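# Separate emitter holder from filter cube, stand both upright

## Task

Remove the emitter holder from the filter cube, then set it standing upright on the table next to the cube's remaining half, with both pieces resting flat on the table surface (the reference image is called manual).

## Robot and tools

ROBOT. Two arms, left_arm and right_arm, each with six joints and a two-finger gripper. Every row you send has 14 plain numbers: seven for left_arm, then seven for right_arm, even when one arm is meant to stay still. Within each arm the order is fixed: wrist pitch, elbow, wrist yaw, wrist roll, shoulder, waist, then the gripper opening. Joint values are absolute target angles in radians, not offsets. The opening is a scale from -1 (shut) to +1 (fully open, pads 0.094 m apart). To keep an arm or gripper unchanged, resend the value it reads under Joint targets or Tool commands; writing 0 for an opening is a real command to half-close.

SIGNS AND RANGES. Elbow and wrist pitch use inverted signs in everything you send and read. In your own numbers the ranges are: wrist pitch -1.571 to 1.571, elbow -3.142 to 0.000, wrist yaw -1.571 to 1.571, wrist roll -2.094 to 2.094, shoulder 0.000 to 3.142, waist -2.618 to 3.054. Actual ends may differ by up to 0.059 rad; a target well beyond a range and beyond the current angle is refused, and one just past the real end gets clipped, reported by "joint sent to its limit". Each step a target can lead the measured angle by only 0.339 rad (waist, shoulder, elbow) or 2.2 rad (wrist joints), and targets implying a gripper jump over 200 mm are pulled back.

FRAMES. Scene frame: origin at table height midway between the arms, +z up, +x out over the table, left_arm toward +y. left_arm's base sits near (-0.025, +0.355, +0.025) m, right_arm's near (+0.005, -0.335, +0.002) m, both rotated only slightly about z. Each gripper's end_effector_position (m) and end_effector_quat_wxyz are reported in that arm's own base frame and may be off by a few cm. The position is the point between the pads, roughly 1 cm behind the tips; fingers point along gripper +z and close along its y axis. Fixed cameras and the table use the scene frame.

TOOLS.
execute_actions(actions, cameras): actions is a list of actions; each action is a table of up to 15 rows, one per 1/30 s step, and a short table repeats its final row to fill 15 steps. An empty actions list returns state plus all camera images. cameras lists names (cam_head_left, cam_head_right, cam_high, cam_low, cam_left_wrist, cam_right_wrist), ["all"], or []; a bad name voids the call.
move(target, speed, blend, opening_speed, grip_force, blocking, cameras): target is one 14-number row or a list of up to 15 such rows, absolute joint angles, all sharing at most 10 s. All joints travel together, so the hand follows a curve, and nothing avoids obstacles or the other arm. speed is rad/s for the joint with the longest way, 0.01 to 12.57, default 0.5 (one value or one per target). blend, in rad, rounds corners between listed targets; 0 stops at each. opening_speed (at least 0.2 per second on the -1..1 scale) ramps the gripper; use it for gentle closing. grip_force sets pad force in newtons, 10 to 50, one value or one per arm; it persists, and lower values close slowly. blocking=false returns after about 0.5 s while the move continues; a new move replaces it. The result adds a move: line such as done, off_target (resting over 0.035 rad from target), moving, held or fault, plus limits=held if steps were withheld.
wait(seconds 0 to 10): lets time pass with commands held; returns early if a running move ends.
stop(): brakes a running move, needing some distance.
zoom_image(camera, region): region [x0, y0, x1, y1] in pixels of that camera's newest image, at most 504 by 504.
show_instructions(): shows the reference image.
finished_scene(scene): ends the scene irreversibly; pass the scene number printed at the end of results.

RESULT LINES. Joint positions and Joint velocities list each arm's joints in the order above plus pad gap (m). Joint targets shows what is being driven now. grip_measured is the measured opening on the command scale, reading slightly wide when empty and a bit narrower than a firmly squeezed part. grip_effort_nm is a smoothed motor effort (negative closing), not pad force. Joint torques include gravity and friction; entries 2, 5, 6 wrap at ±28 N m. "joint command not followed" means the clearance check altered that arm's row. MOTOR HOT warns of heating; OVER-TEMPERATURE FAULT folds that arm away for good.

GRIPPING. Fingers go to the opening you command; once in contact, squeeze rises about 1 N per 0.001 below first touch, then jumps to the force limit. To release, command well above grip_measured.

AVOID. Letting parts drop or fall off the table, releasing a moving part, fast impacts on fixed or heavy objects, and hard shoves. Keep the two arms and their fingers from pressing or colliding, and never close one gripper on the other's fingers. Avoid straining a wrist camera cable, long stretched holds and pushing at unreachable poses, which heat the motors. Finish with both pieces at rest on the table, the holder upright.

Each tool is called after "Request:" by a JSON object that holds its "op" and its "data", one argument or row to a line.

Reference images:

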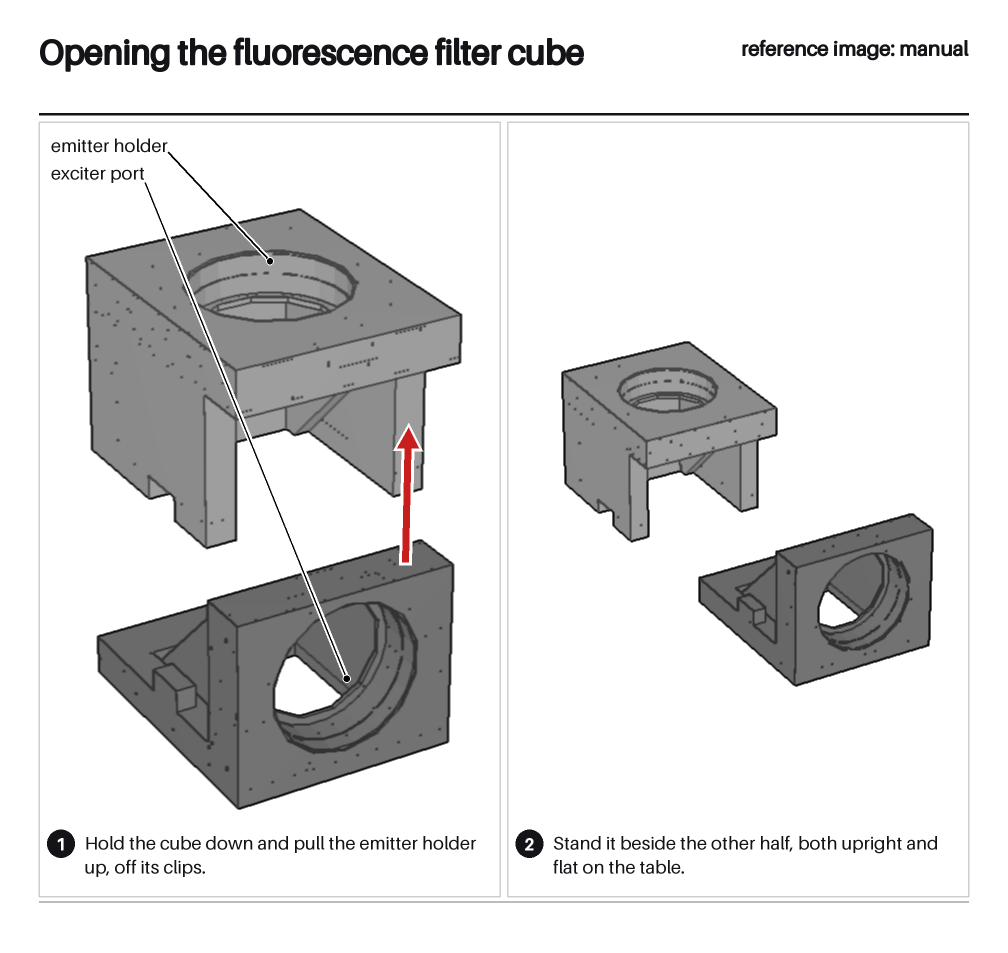

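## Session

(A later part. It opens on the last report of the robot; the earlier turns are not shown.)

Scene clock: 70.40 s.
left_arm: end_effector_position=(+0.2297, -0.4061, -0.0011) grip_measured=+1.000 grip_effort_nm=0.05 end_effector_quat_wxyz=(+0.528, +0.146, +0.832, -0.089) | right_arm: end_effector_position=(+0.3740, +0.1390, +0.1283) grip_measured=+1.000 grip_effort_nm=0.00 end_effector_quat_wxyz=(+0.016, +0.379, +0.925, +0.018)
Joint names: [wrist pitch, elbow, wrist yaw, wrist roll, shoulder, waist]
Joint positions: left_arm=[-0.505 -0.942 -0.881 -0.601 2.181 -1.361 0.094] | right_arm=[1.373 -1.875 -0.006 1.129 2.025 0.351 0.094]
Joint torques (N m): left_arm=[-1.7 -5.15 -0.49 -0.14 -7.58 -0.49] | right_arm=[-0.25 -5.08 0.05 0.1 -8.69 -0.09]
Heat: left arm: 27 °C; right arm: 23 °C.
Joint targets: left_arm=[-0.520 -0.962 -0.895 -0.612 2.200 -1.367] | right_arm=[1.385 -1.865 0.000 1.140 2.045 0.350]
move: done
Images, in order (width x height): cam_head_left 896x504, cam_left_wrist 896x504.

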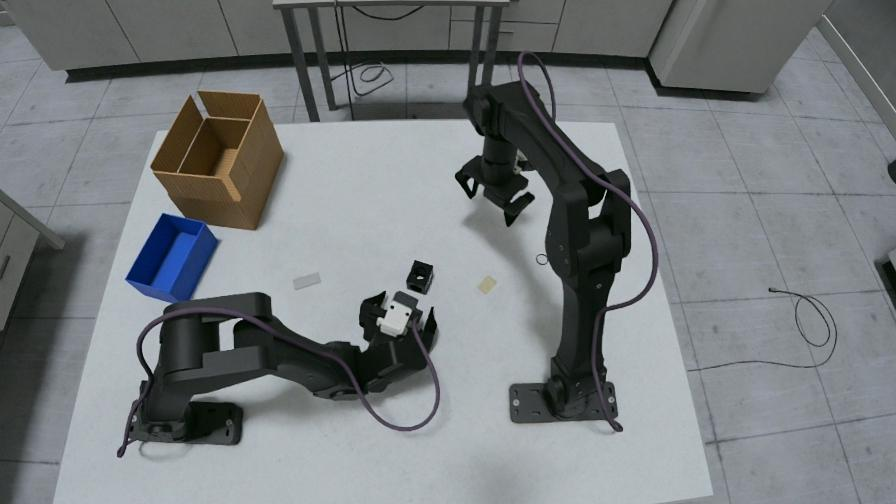

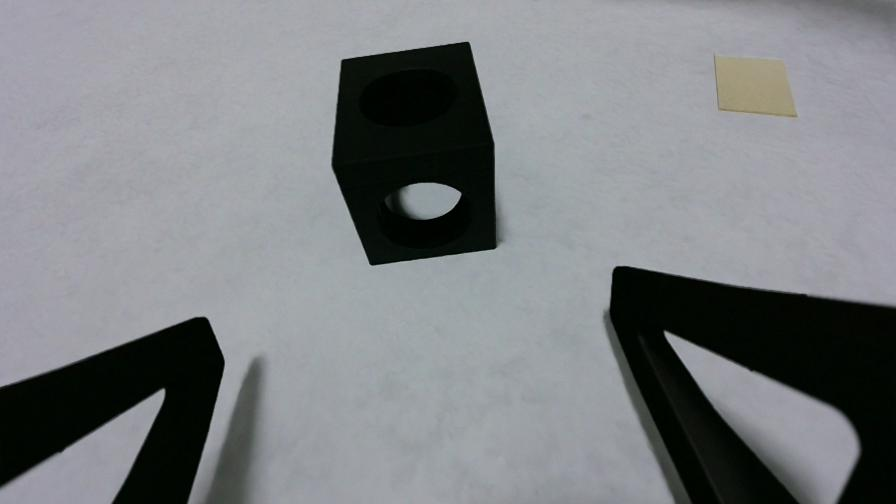

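Request:
{"op": "move", "data": {
  "target": [
    [-0.53, -1.05, -0.820, -0.536, 2.253, -1.291, 1, 1.385, -1.865, 0.0, 1.14, 2.045, 0.35, 1],
    [-0.53, -1.05, -0.820, -0.536, 2.253, -1.291, 1, 1.205, -1.718, 0.0, 1.12, 2.088, 0.819, 1]
  ],
  "speed": [0.3, 0.6],
  "cameras": ["cam_left_wrist", "cam_head_left", "cam_right_wrist"]
}}

Request:
{"op": "zoom_image", "data": {
  "camera": "cam_left_wrist",
  "region": [200, 80, 640, 400]
}}

Request:
{"op": "zoom_image", "data": {
  "camera": "cam_right_wrist",
  "region": [200, 60, 640, 360]
}}

Request:
{"op": "zoom_image", "data": {
  "camera": "cam_head_left",
  "region": [340, 180, 500, 340]
}}

Scene clock: 77.80 s.
left_arm: end_effector_position=(+0.2590, -0.4218, -0.0001) grip_measured=+1.000 grip_effort_nm=0.06 end_effector_quat_wxyz=(+0.526, +0.145, +0.833, -0.094) | right_arm: end_effector_position=(+0.2727, +0.3000, +0.0740) grip_measured=+1.000 grip_effort_nm=0.00 end_effector_quat_wxyz=(+0.005, +0.148, +0.989, +0.017)
Joint names: [wrist pitch, elbow, wrist yaw, wrist roll, shoulder, waist]
Joint positions: left_arm=[-0.516 -1.031 -0.82 -0.539 2.227 -1.292 0.094] | right_arm=[1.195 -1.727 -0.011 1.122 2.07 0.826 0.094]
Joint torques (N m): left_arm=[-1.77 -5.27 -0.31 0.02 -7.76 0.1] | right_arm=[-0.27 -5.09 0.11 -0.04 -9.16 -0.68]
Heat: left arm: 27 °C; right arm: 23 °C.
Joint targets: left_arm=[-0.530 -1.050 -0.820 -0.536 2.253 -1.291] | right_arm=[1.205 -1.718 0.000 1.120 2.088 0.819]
move: done
Images, in order (width x height): cam_head_left 896x504, cam_left_wrist 896x504, cam_right_wrist 896x504.

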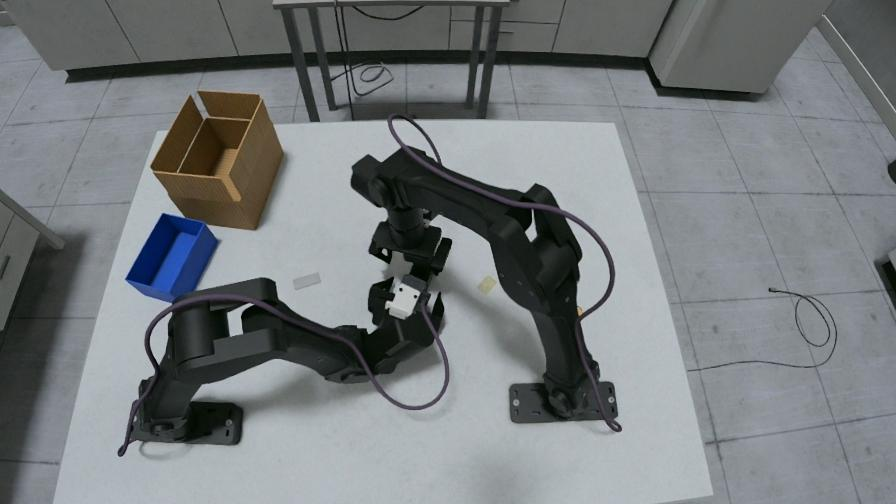

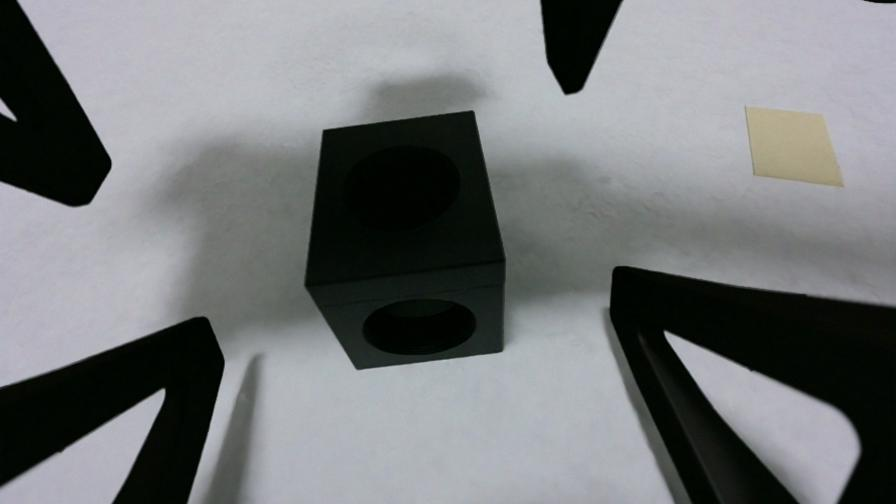

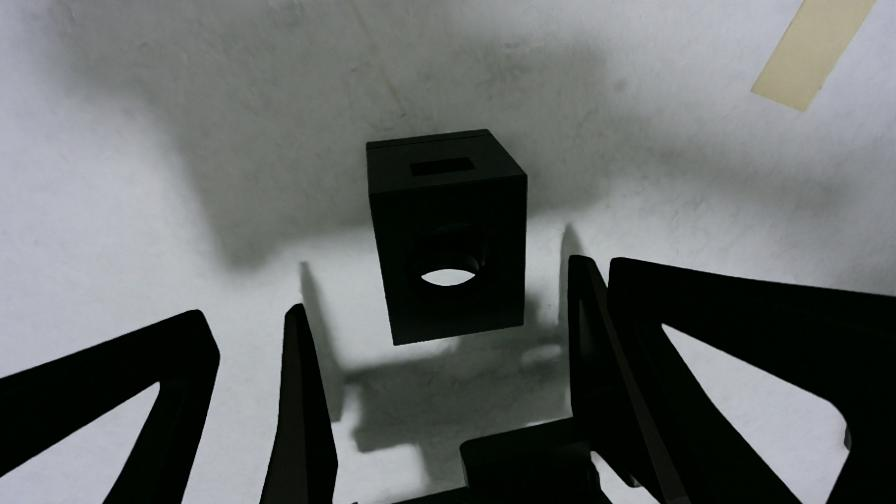

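Scaled by 1.145 from the camera's 896x504 image, which has a finer 1280x720 frame.

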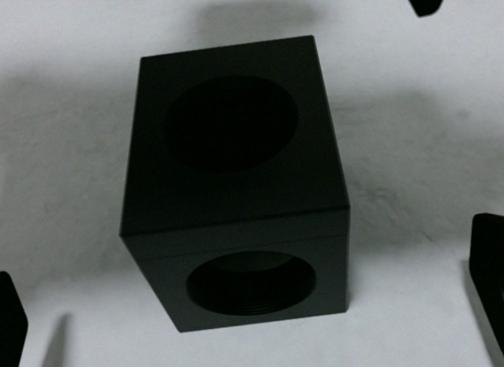

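Scaled by 1.145 from the camera's 896x504 image, which has a finer 1280x720 frame.

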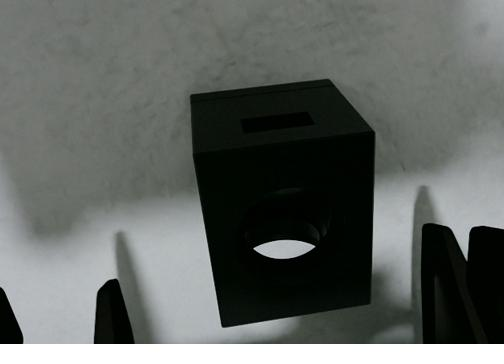

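Scaled by 3.150 from the camera's 896x504 image, which has a finer 1280x720 frame.

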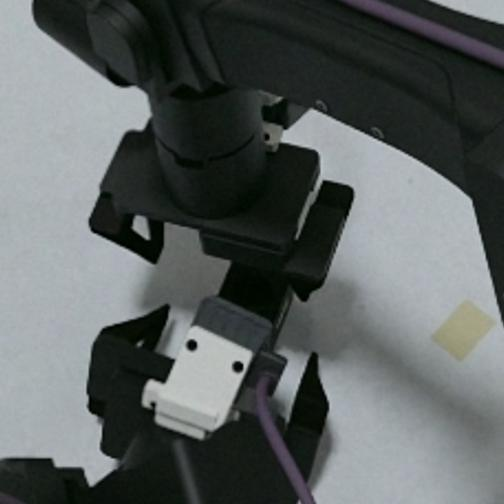

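Request:
{"op": "move", "data": {
  "target": [
    [-0.53, -1.05, -0.820, -0.536, 2.259, -1.300, 1, 1.205, -1.718, 0.0, 1.12, 2.088, 0.807, 1],
    [-0.53, -1.05, -0.820, -0.536, 2.259, -1.300, 1, 1.057, -1.556, 0.0, 1.12, 2.087, 0.806, 1]
  ],
  "speed": [0.2, 0.3],
  "cameras": ["cam_left_wrist", "cam_head_left", "cam_right_wrist"]
}}

Request:
{"op": "zoom_image", "data": {
  "camera": "cam_left_wrist",
  "region": [200, 80, 640, 400]
}}

Request:
{"op": "zoom_image", "data": {
  "camera": "cam_right_wrist",
  "region": [200, 100, 640, 440]
}}

Scene clock: 83.90 s.
left_arm: end_effector_position=(+0.2588, -0.4212, -0.0030) grip_measured=+1.000 grip_effort_nm=0.05 end_effector_quat_wxyz=(+0.525, +0.146, +0.834, -0.092) | right_arm: end_effector_position=(+0.2684, +0.2887, +0.0337) grip_measured=+1.000 grip_effort_nm=0.00 end_effector_quat_wxyz=(+0.001, +0.153, +0.988, +0.010)
Joint names: [wrist pitch, elbow, wrist yaw, wrist roll, shoulder, waist]
Joint positions: left_arm=[-0.517 -1.031 -0.82 -0.539 2.234 -1.292 0.094] | right_arm=[1.047 -1.565 -0.011 1.122 2.07 0.814 0.094]
Joint torques (N m): left_arm=[-1.76 -5.22 -0.3 0.02 -7.82 -0.59] | right_arm=[-0.2 -4.94 0.1 -0.05 -8.99 -0.73]
Heat: left arm: 27 °C; right arm: 23 °C.
Joint targets: left_arm=[-0.530 -1.050 -0.820 -0.536 2.259 -1.300] | right_arm=[1.057 -1.556 0.000 1.120 2.087 0.806]
move: done
Images, in order (width x height): cam_head_left 896x504, cam_left_wrist 896x504, cam_right_wrist 896x504.

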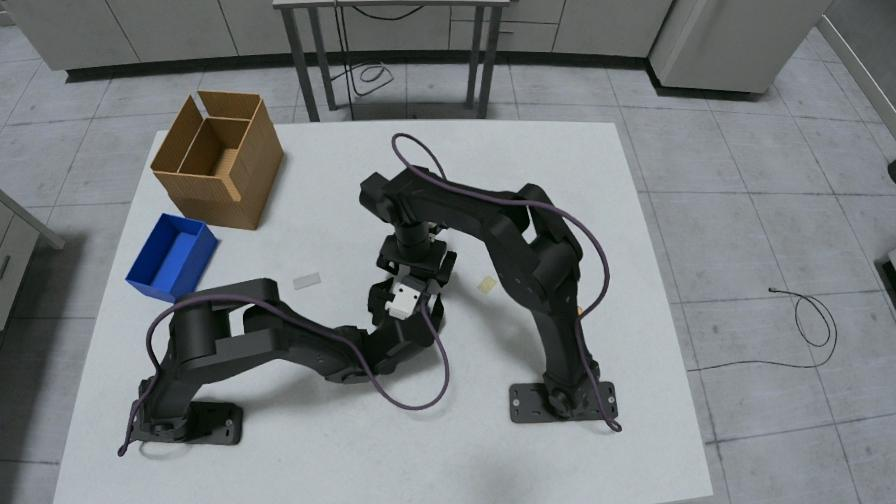

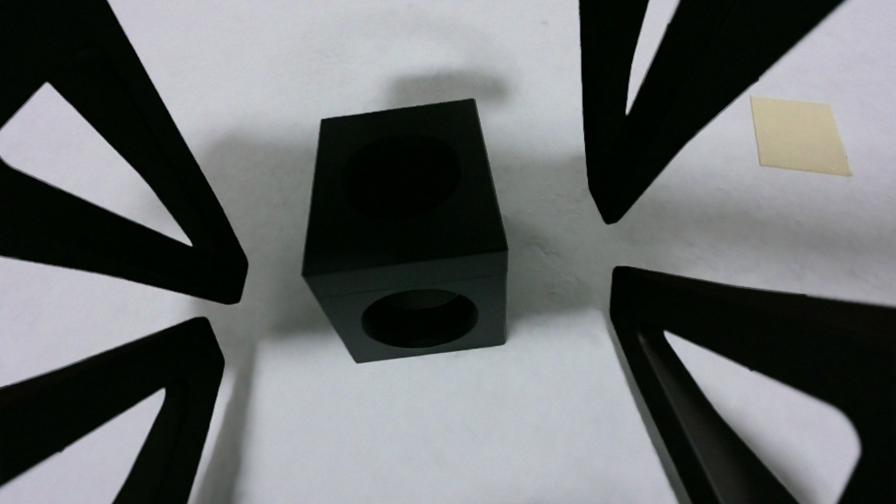

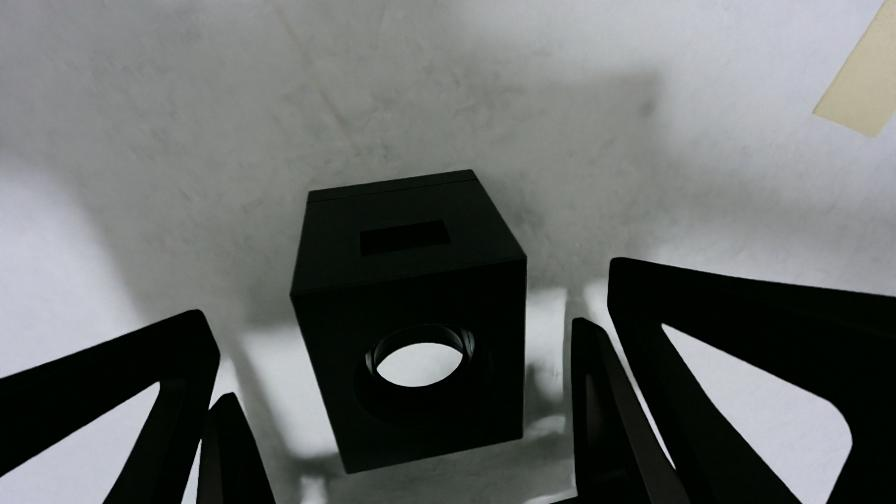

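Scaled by 1.145 from the camera's 896x504 image, which has a finer 1280x720 frame.

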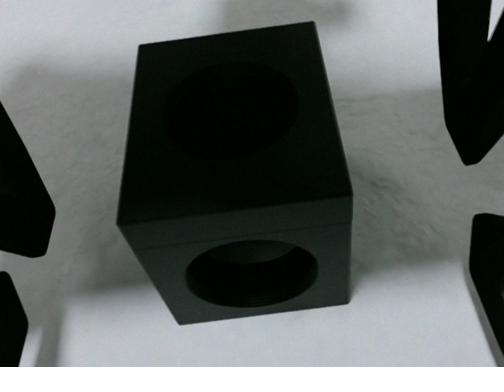

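Scaled by 1.145 from the camera's 896x504 image, which has a finer 1280x720 frame.

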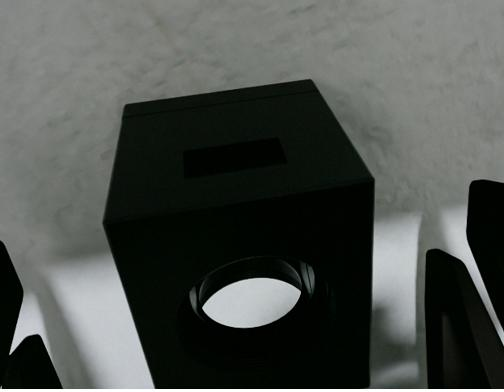

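Request:
{"op": "move", "data": {
  "target": [-0.53, -1.05, -0.820, -0.536, 2.259, -1.300, -0.03, 1.057, -1.556, 0.0, 1.097, 2.087, 0.806, -0.05],
  "speed": 0.3,
  "opening_speed": 1.0,
  "cameras": ["cam_left_wrist", "cam_right_wrist"]
}}

Request:
{"op": "zoom_image", "data": {
  "camera": "cam_left_wrist",
  "region": [200, 80, 640, 400]
}}

Request:
{"op": "zoom_image", "data": {
  "camera": "cam_right_wrist",
  "region": [200, 150, 640, 490]
}}

Scene clock: 87.67 s.
left_arm: end_effector_position=(+0.2587, -0.4213, -0.0031) grip_measured=-0.028 grip_effort_nm=-0.03 end_effector_quat_wxyz=(+0.525, +0.147, +0.834, -0.092) | right_arm: end_effector_position=(+0.2686, +0.2887, +0.0337) grip_measured=-0.047 grip_effort_nm=-0.13 end_effector_quat_wxyz=(+0.001, +0.142, +0.990, +0.011)
Joint names: [wrist pitch, elbow, wrist yaw, wrist roll, shoulder, waist]
Joint positions: left_arm=[-0.517 -1.031 -0.819 -0.538 2.234 -1.292 0.046] | right_arm=[1.046 -1.565 -0.01 1.099 2.07 0.814 0.045]
Joint torques (N m): left_arm=[-1.75 -5.2 -0.29 0 -7.82 -0.66] | right_arm=[-0.2 -4.94 0.12 -0.05 -8.98 -0.77]
Heat: left arm: 28 °C; right arm: 23 °C.
Joint targets: left_arm=[-0.530 -1.050 -0.820 -0.536 2.259 -1.300] | right_arm=[1.057 -1.556 0.000 1.097 2.087 0.806]
move: done
Images, in order (width x height): cam_left_wrist 896x504, cam_right_wrist 896x504.

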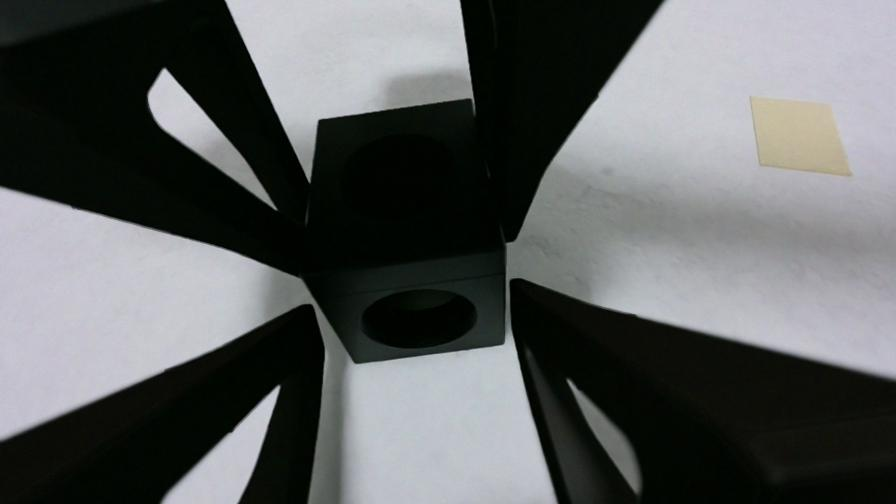

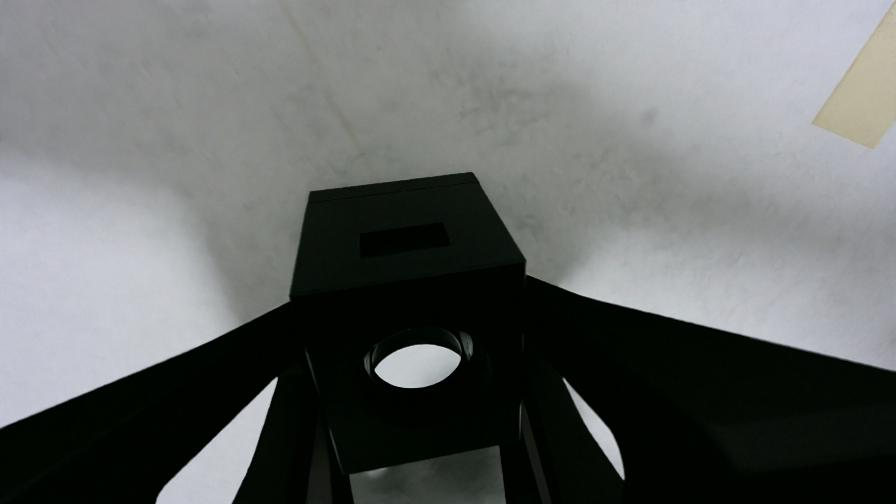

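Scaled by 1.145 from the camera's 896x504 image, which has a finer 1280x720 frame.

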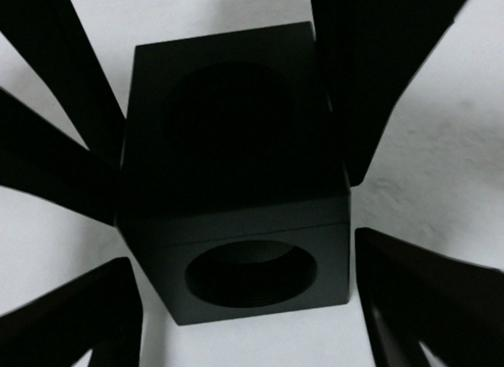

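Scaled by 1.145 from the camera's 896x504 image, which has a finer 1280x720 frame.

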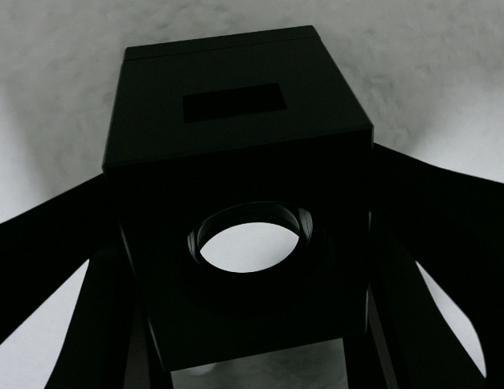

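Request:
{"op": "move", "data": {
  "target": [-0.53, -1.05, -0.820, -0.536, 2.259, -1.300, -0.03, 1.057, -1.556, 0.0, 1.097, 2.087, 0.806, -0.3],
  "speed": 0.3,
  "opening_speed": 0.3,
  "grip_force": [40, 40],
  "cameras": ["cam_left_wrist", "cam_right_wrist"]
}}

Scene clock: 89.40 s.
left_arm: end_effector_position=(+0.2587, -0.4213, -0.0031) grip_measured=-0.028 grip_effort_nm=-0.03 end_effector_quat_wxyz=(+0.525, +0.147, +0.834, -0.092) | right_arm: end_effector_position=(+0.2686, +0.2887, +0.0337) grip_measured=-0.141 grip_effort_nm=-0.84 end_effector_quat_wxyz=(+0.001, +0.142, +0.990, +0.011)
Joint names: [wrist pitch, elbow, wrist yaw, wrist roll, shoulder, waist]
Joint positions: left_arm=[-0.517 -1.031 -0.819 -0.538 2.234 -1.292 0.046] | right_arm=[1.046 -1.565 -0.01 1.099 2.07 0.814 0.04]
Joint torques (N m): left_arm=[-1.74 -5.15 -0.29 0.02 -7.83 -0.64] | right_arm=[-0.2 -4.96 0.11 -0.04 -8.99 -0.72]
Heat: left arm: 28 °C; right arm: 23 °C.
Joint targets: left_arm=[-0.530 -1.050 -0.820 -0.536 2.259 -1.300] | right_arm=[1.057 -1.556 0.000 1.097 2.087 0.806]
grip_force (N): 40, 40
move: done
Images, in order (width x height): cam_left_wrist 896x504, cam_right_wrist 896x504.

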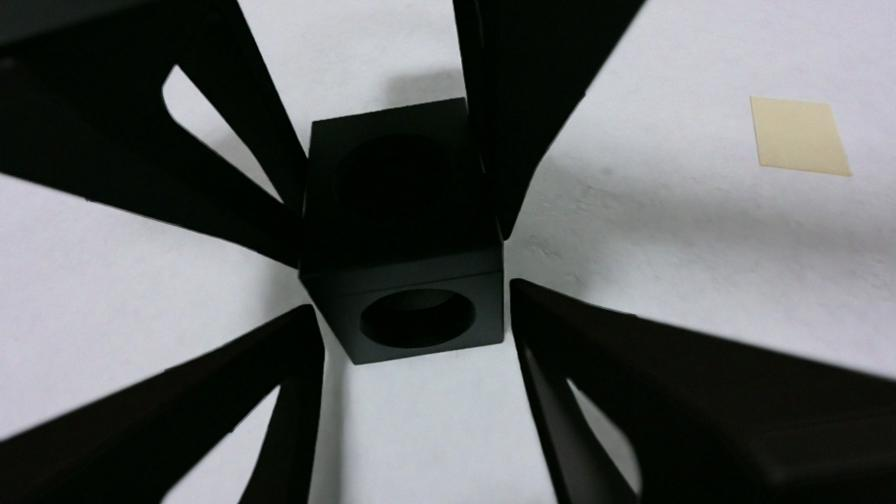

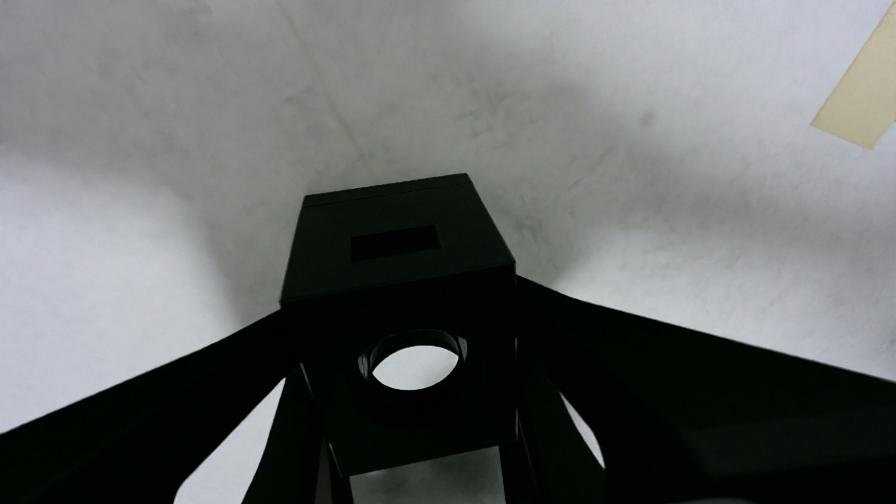

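Request:
{"op": "move", "data": {
  "target": [-0.53, -1.05, -0.820, -0.536, 2.259, -1.300, -0.3, 1.057, -1.556, 0.0, 1.097, 2.087, 0.806, -0.3],
  "speed": 0.3,
  "opening_speed": 0.3,
  "cameras": ["cam_left_wrist", "cam_right_wrist", "cam_head_left"]
}}

Request:
{"op": "zoom_image", "data": {
  "camera": "cam_left_wrist",
  "region": [200, 80, 640, 400]
}}

Scene clock: 91.27 s.
left_arm: end_effector_position=(+0.2585, -0.4220, -0.0031) grip_measured=-0.188 grip_effort_nm=-0.79 end_effector_quat_wxyz=(+0.524, +0.147, +0.834, -0.093) | right_arm: end_effector_position=(+0.2686, +0.2887, +0.0337) grip_measured=-0.141 grip_effort_nm=-0.84 end_effector_quat_wxyz=(+0.001, +0.142, +0.990, +0.011)
Joint names: [wrist pitch, elbow, wrist yaw, wrist roll, shoulder, waist]
Joint positions: left_arm=[-0.519 -1.031 -0.816 -0.538 2.234 -1.292 0.038] | right_arm=[1.046 -1.565 -0.01 1.099 2.07 0.814 0.04]
Joint torques (N m): left_arm=[-1.73 -5.18 -0.32 0 -7.82 -0.59] | right_arm=[-0.21 -4.97 0.11 -0.03 -9.03 -0.81]
Heat: left arm: 28 °C; right arm: 23 °C.
Joint targets: left_arm=[-0.530 -1.050 -0.820 -0.536 2.259 -1.300] | right_arm=[1.057 -1.556 0.000 1.097 2.087 0.806]
grip_force (N): 40, 40
move: done
Images, in order (width x height): cam_head_left 896x504, cam_left_wrist 896x504, cam_right_wrist 896x504.

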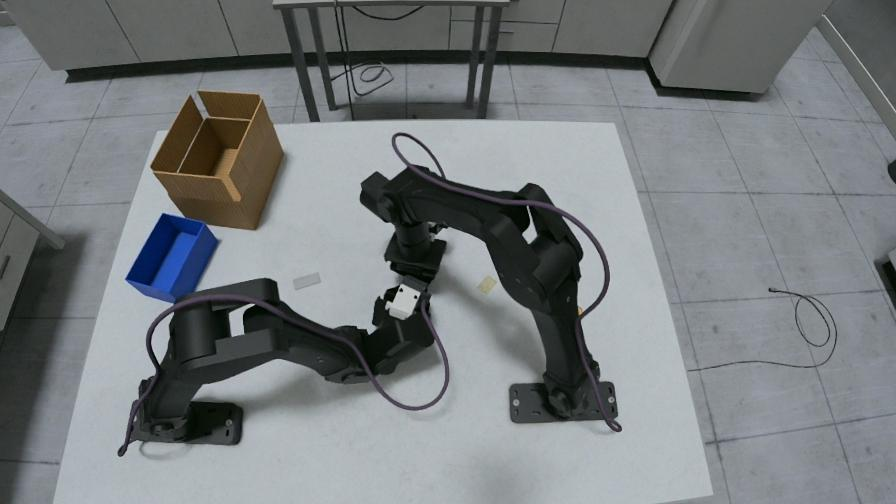

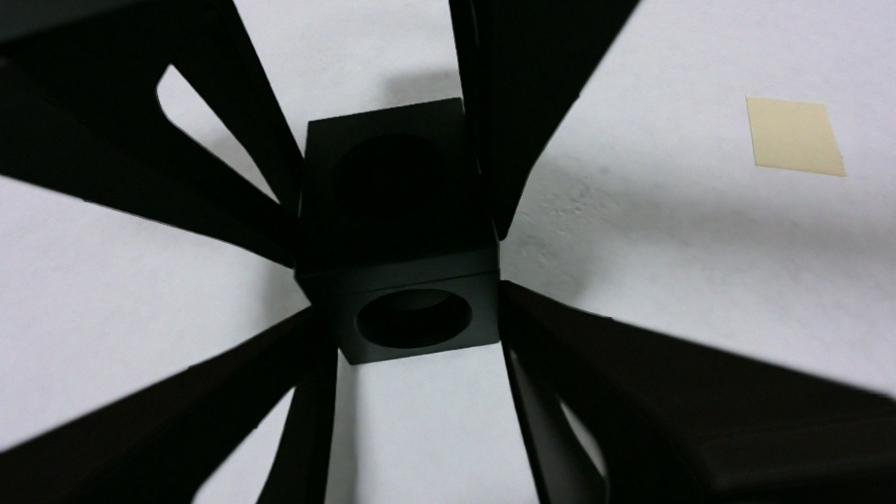

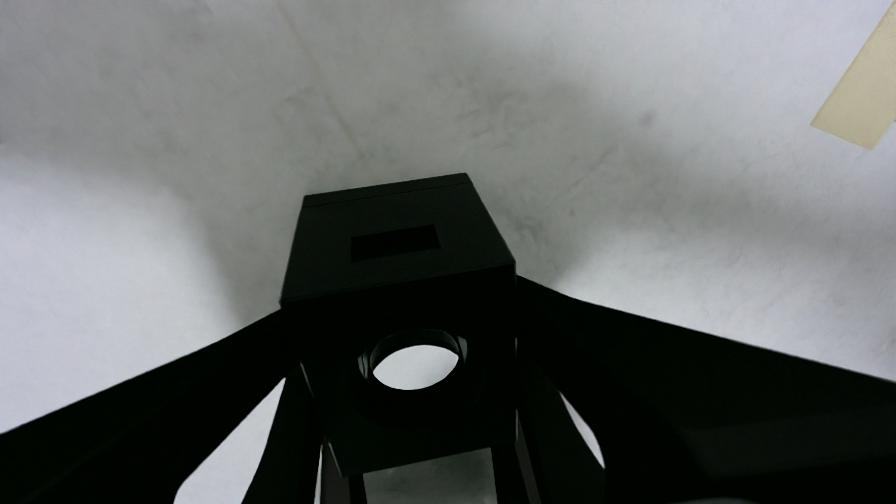

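Scaled by 1.145 from the camera's 896x504 image, which has a finer 1280x720 frame.

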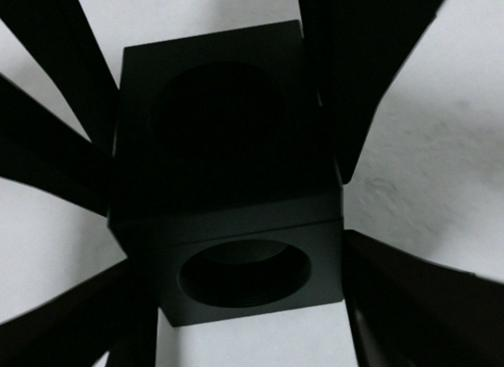

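Request:
{"op": "move", "data": {
  "target": [
    [-0.53, -1.05, -0.820, -0.536, 2.259, -1.300, -0.4, 1.120, -1.622, 0.0, 1.097, 2.070, 0.806, -0.4],
    [-0.53, -1.05, -0.820, -0.536, 2.259, -1.300, -0.4, 1.178, -1.668, 0.0, 1.097, 2.050, 0.806, -0.4],
    [-0.53, -1.05, -0.820, -0.536, 2.259, -1.300, -0.4, 1.333, -1.810, 0.0, 1.097, 2.035, 0.806, -0.4]
  ],
  "speed": 0.15,
  "blend": 0.02,
  "grip_force": [50, 50],
  "cameras": ["cam_left_wrist", "cam_right_wrist", "cam_head_left", "cam_low"]
}}

Request:
{"op": "zoom_image", "data": {
  "camera": "cam_left_wrist",
  "region": [200, 0, 640, 400]
}}

Request:
{"op": "zoom_image", "data": {
  "camera": "cam_low",
  "region": [410, 190, 530, 310]
}}

Scene clock: 95.87 s.
left_arm: end_effector_position=(+0.2610, -0.4307, +0.0046) grip_measured=-0.195 grip_effort_nm=-0.98 end_effector_quat_wxyz=(+0.532, +0.143, +0.828, -0.104) | right_arm: end_effector_position=(+0.2722, +0.2870, +0.0882) grip_measured=-0.150 grip_effort_nm=-1.02 end_effector_quat_wxyz=(-0.004, +0.138, +0.990, -0.004)
Joint names: [wrist pitch, elbow, wrist yaw, wrist roll, shoulder, waist]
Joint positions: left_arm=[-0.537 -1.054 -0.816 -0.527 2.239 -1.292 0.038] | right_arm=[1.295 -1.784 -0.002 1.085 2.07 0.808 0.04]
Joint torques (N m): left_arm=[-1.56 -3.43 -0.3 -0.12 -8.24 -0.64] | right_arm=[0.11 -8.53 0.05 0.1 -13.52 -0.24]
Heat: left arm: 28 °C; right arm: 23 °C.
Joint targets: left_arm=[-0.530 -1.050 -0.820 -0.536 2.259 -1.300] | right_arm=[1.333 -1.810 0.000 1.097 2.035 0.806]
move: off_target (right_arm); blend cut to 0 rad at target 1; right_arm: the wrist pitch is farthest, 0.038 rad from its target
Images, in order (width x height): cam_head_left 896x504, cam_low 896x504, cam_left_wrist 896x504, cam_right_wrist 896x504.

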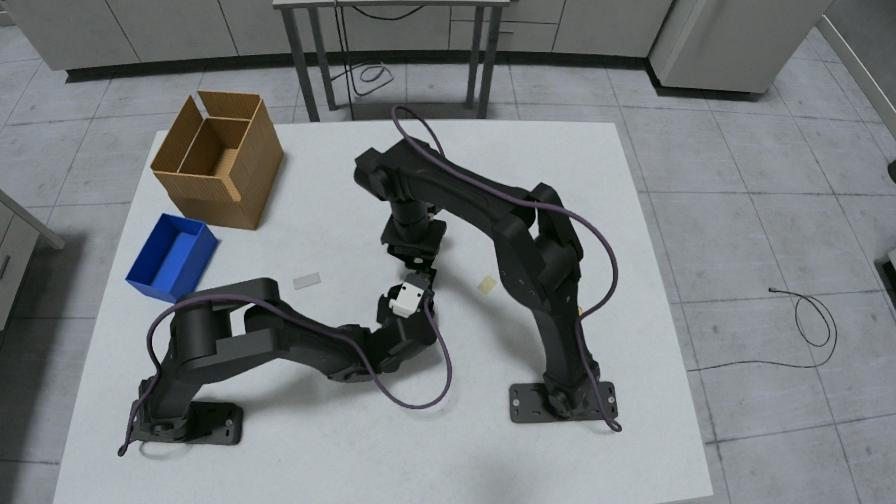

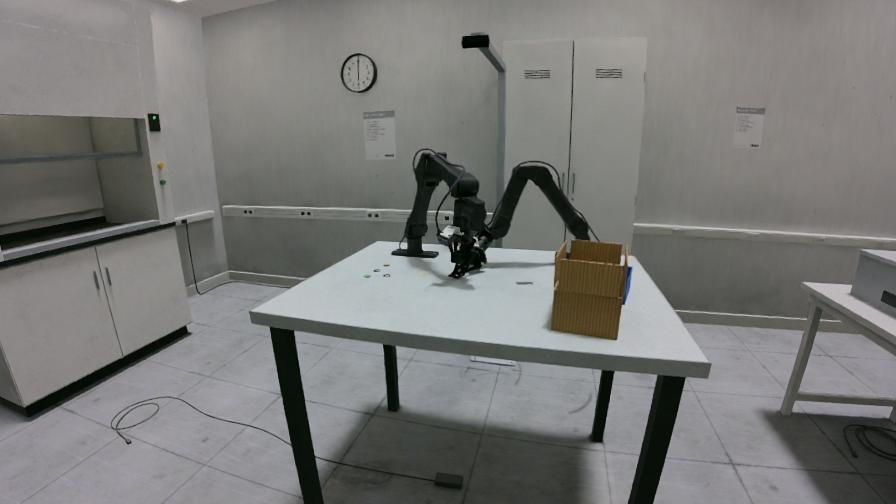

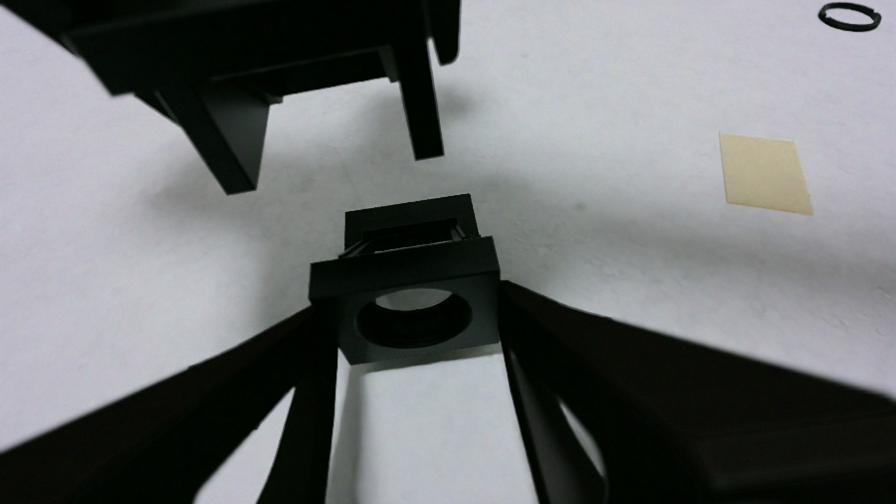

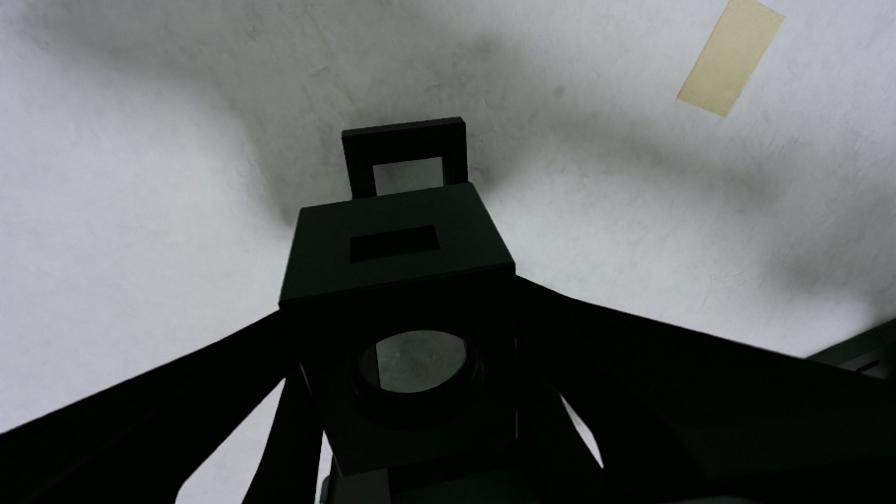

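Scaled by 1.145 from the camera's 896x504 image, which has a finer 1280x720 frame.

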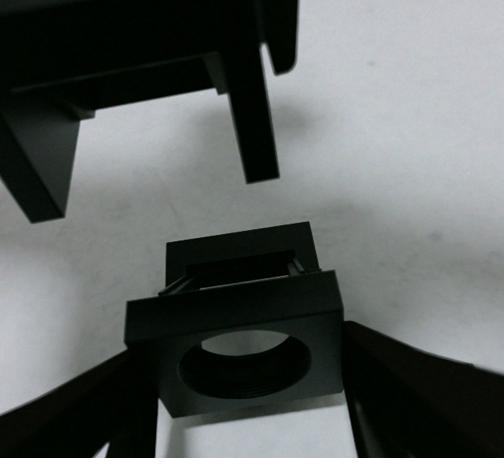

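Scaled by 4.200 from the camera's 896x504 image, which has a finer 1280x720 frame.

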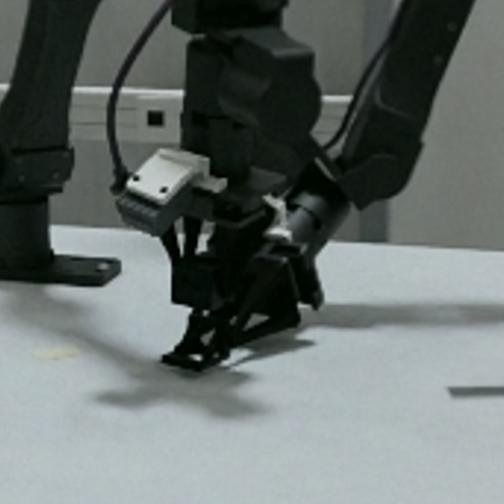

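Request:
{"op": "move", "data": {
  "target": [
    [-0.515, -1.025, -0.820, -0.545, 2.259, -1.297, -0.4, 1.461, -1.946, 0.0, 1.110, 2.020, 0.806, -0.4]
  ],
  "speed": 0.12,
  "cameras": ["cam_left_wrist", "cam_right_wrist", "cam_low"]
}}

Request:
{"op": "zoom_image", "data": {
  "camera": "cam_left_wrist",
  "region": [250, 150, 600, 400]
}}

Request:
{"op": "zoom_image", "data": {
  "camera": "cam_low",
  "region": [430, 220, 510, 300]
}}

Scene clock: 99.60 s.
left_arm: end_effector_position=(+0.2589, -0.4233, -0.0031) grip_measured=-0.195 grip_effort_nm=-0.98 end_effector_quat_wxyz=(+0.525, +0.147, +0.833, -0.094) | right_arm: end_effector_position=(+0.2730, +0.2878, +0.1232) grip_measured=-0.150 grip_effort_nm=-1.02 end_effector_quat_wxyz=(-0.001, +0.144, +0.990, +0.000)
Joint names: [wrist pitch, elbow, wrist yaw, wrist roll, shoulder, waist]
Joint positions: left_arm=[-0.525 -1.035 -0.816 -0.535 2.239 -1.292 0.038] | right_arm=[1.423 -1.919 -0.002 1.098 2.068 0.808 0.04]
Joint torques (N m): left_arm=[-1.51 -2.99 -0.33 -0.12 -8.12 -0.38] | right_arm=[0.11 -8.5 0.02 0.11 -14.6 -0.24]
Heat: left arm: 27 °C; right arm: 24 °C.
Joint targets: left_arm=[-0.515 -1.025 -0.820 -0.545 2.259 -1.297] | right_arm=[1.461 -1.946 0.000 1.110 2.020 0.806]
move: off_target (right_arm); right_arm: the shoulder is farthest, 0.048 rad from its target
Images, in order (width x height): cam_low 896x504, cam_left_wrist 896x504, cam_right_wrist 896x504.

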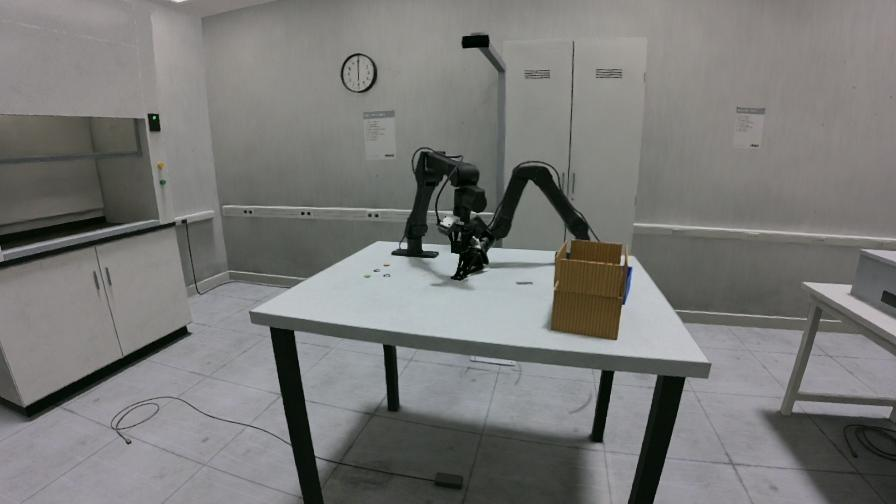

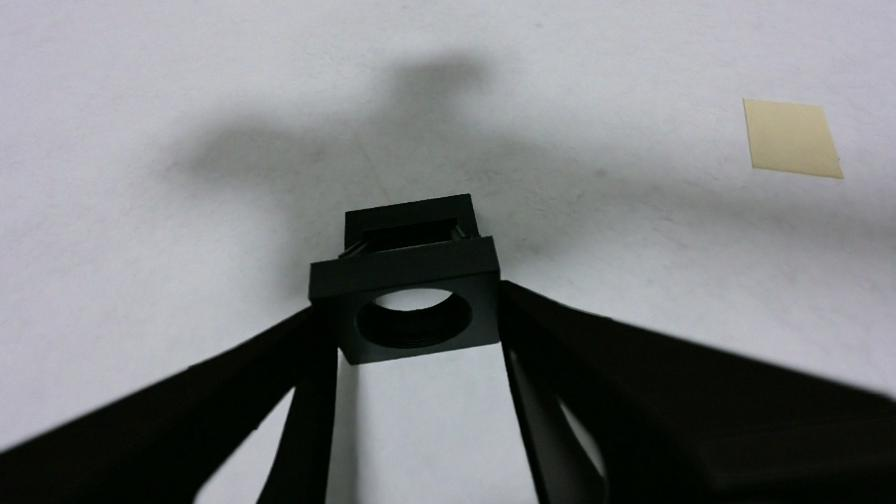

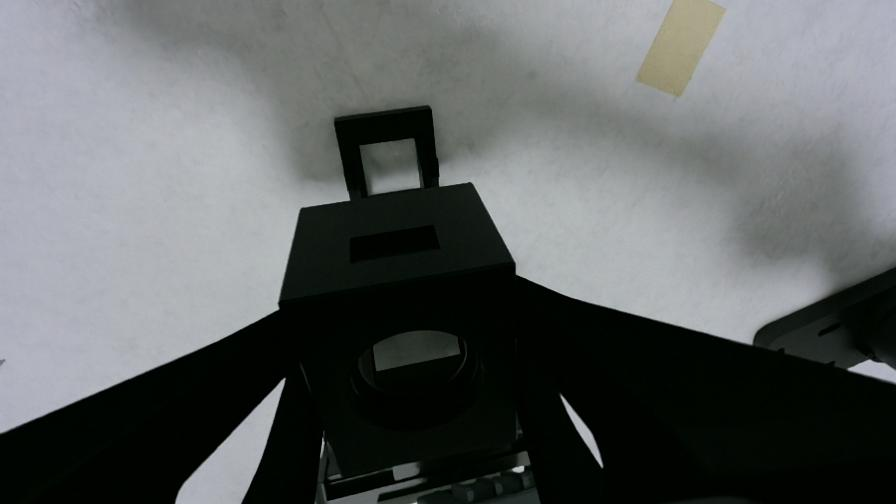

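Scaled by 1.440 from the camera's 896x504 image, which has a finer 1280x720 frame.

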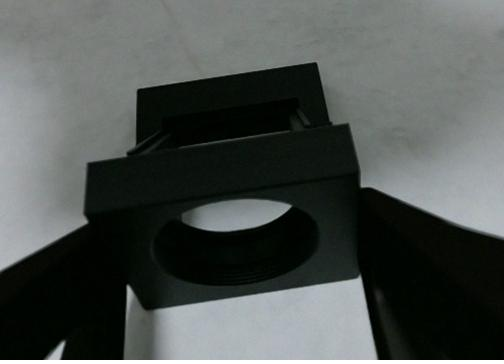

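Scaled by 6.300 from the camera's 896x504 image, which has a finer 1280x720 frame.

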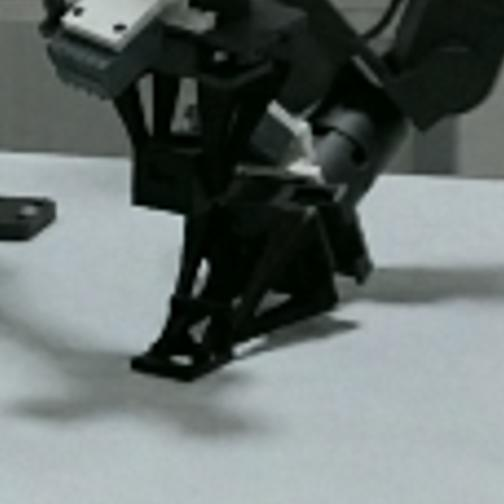

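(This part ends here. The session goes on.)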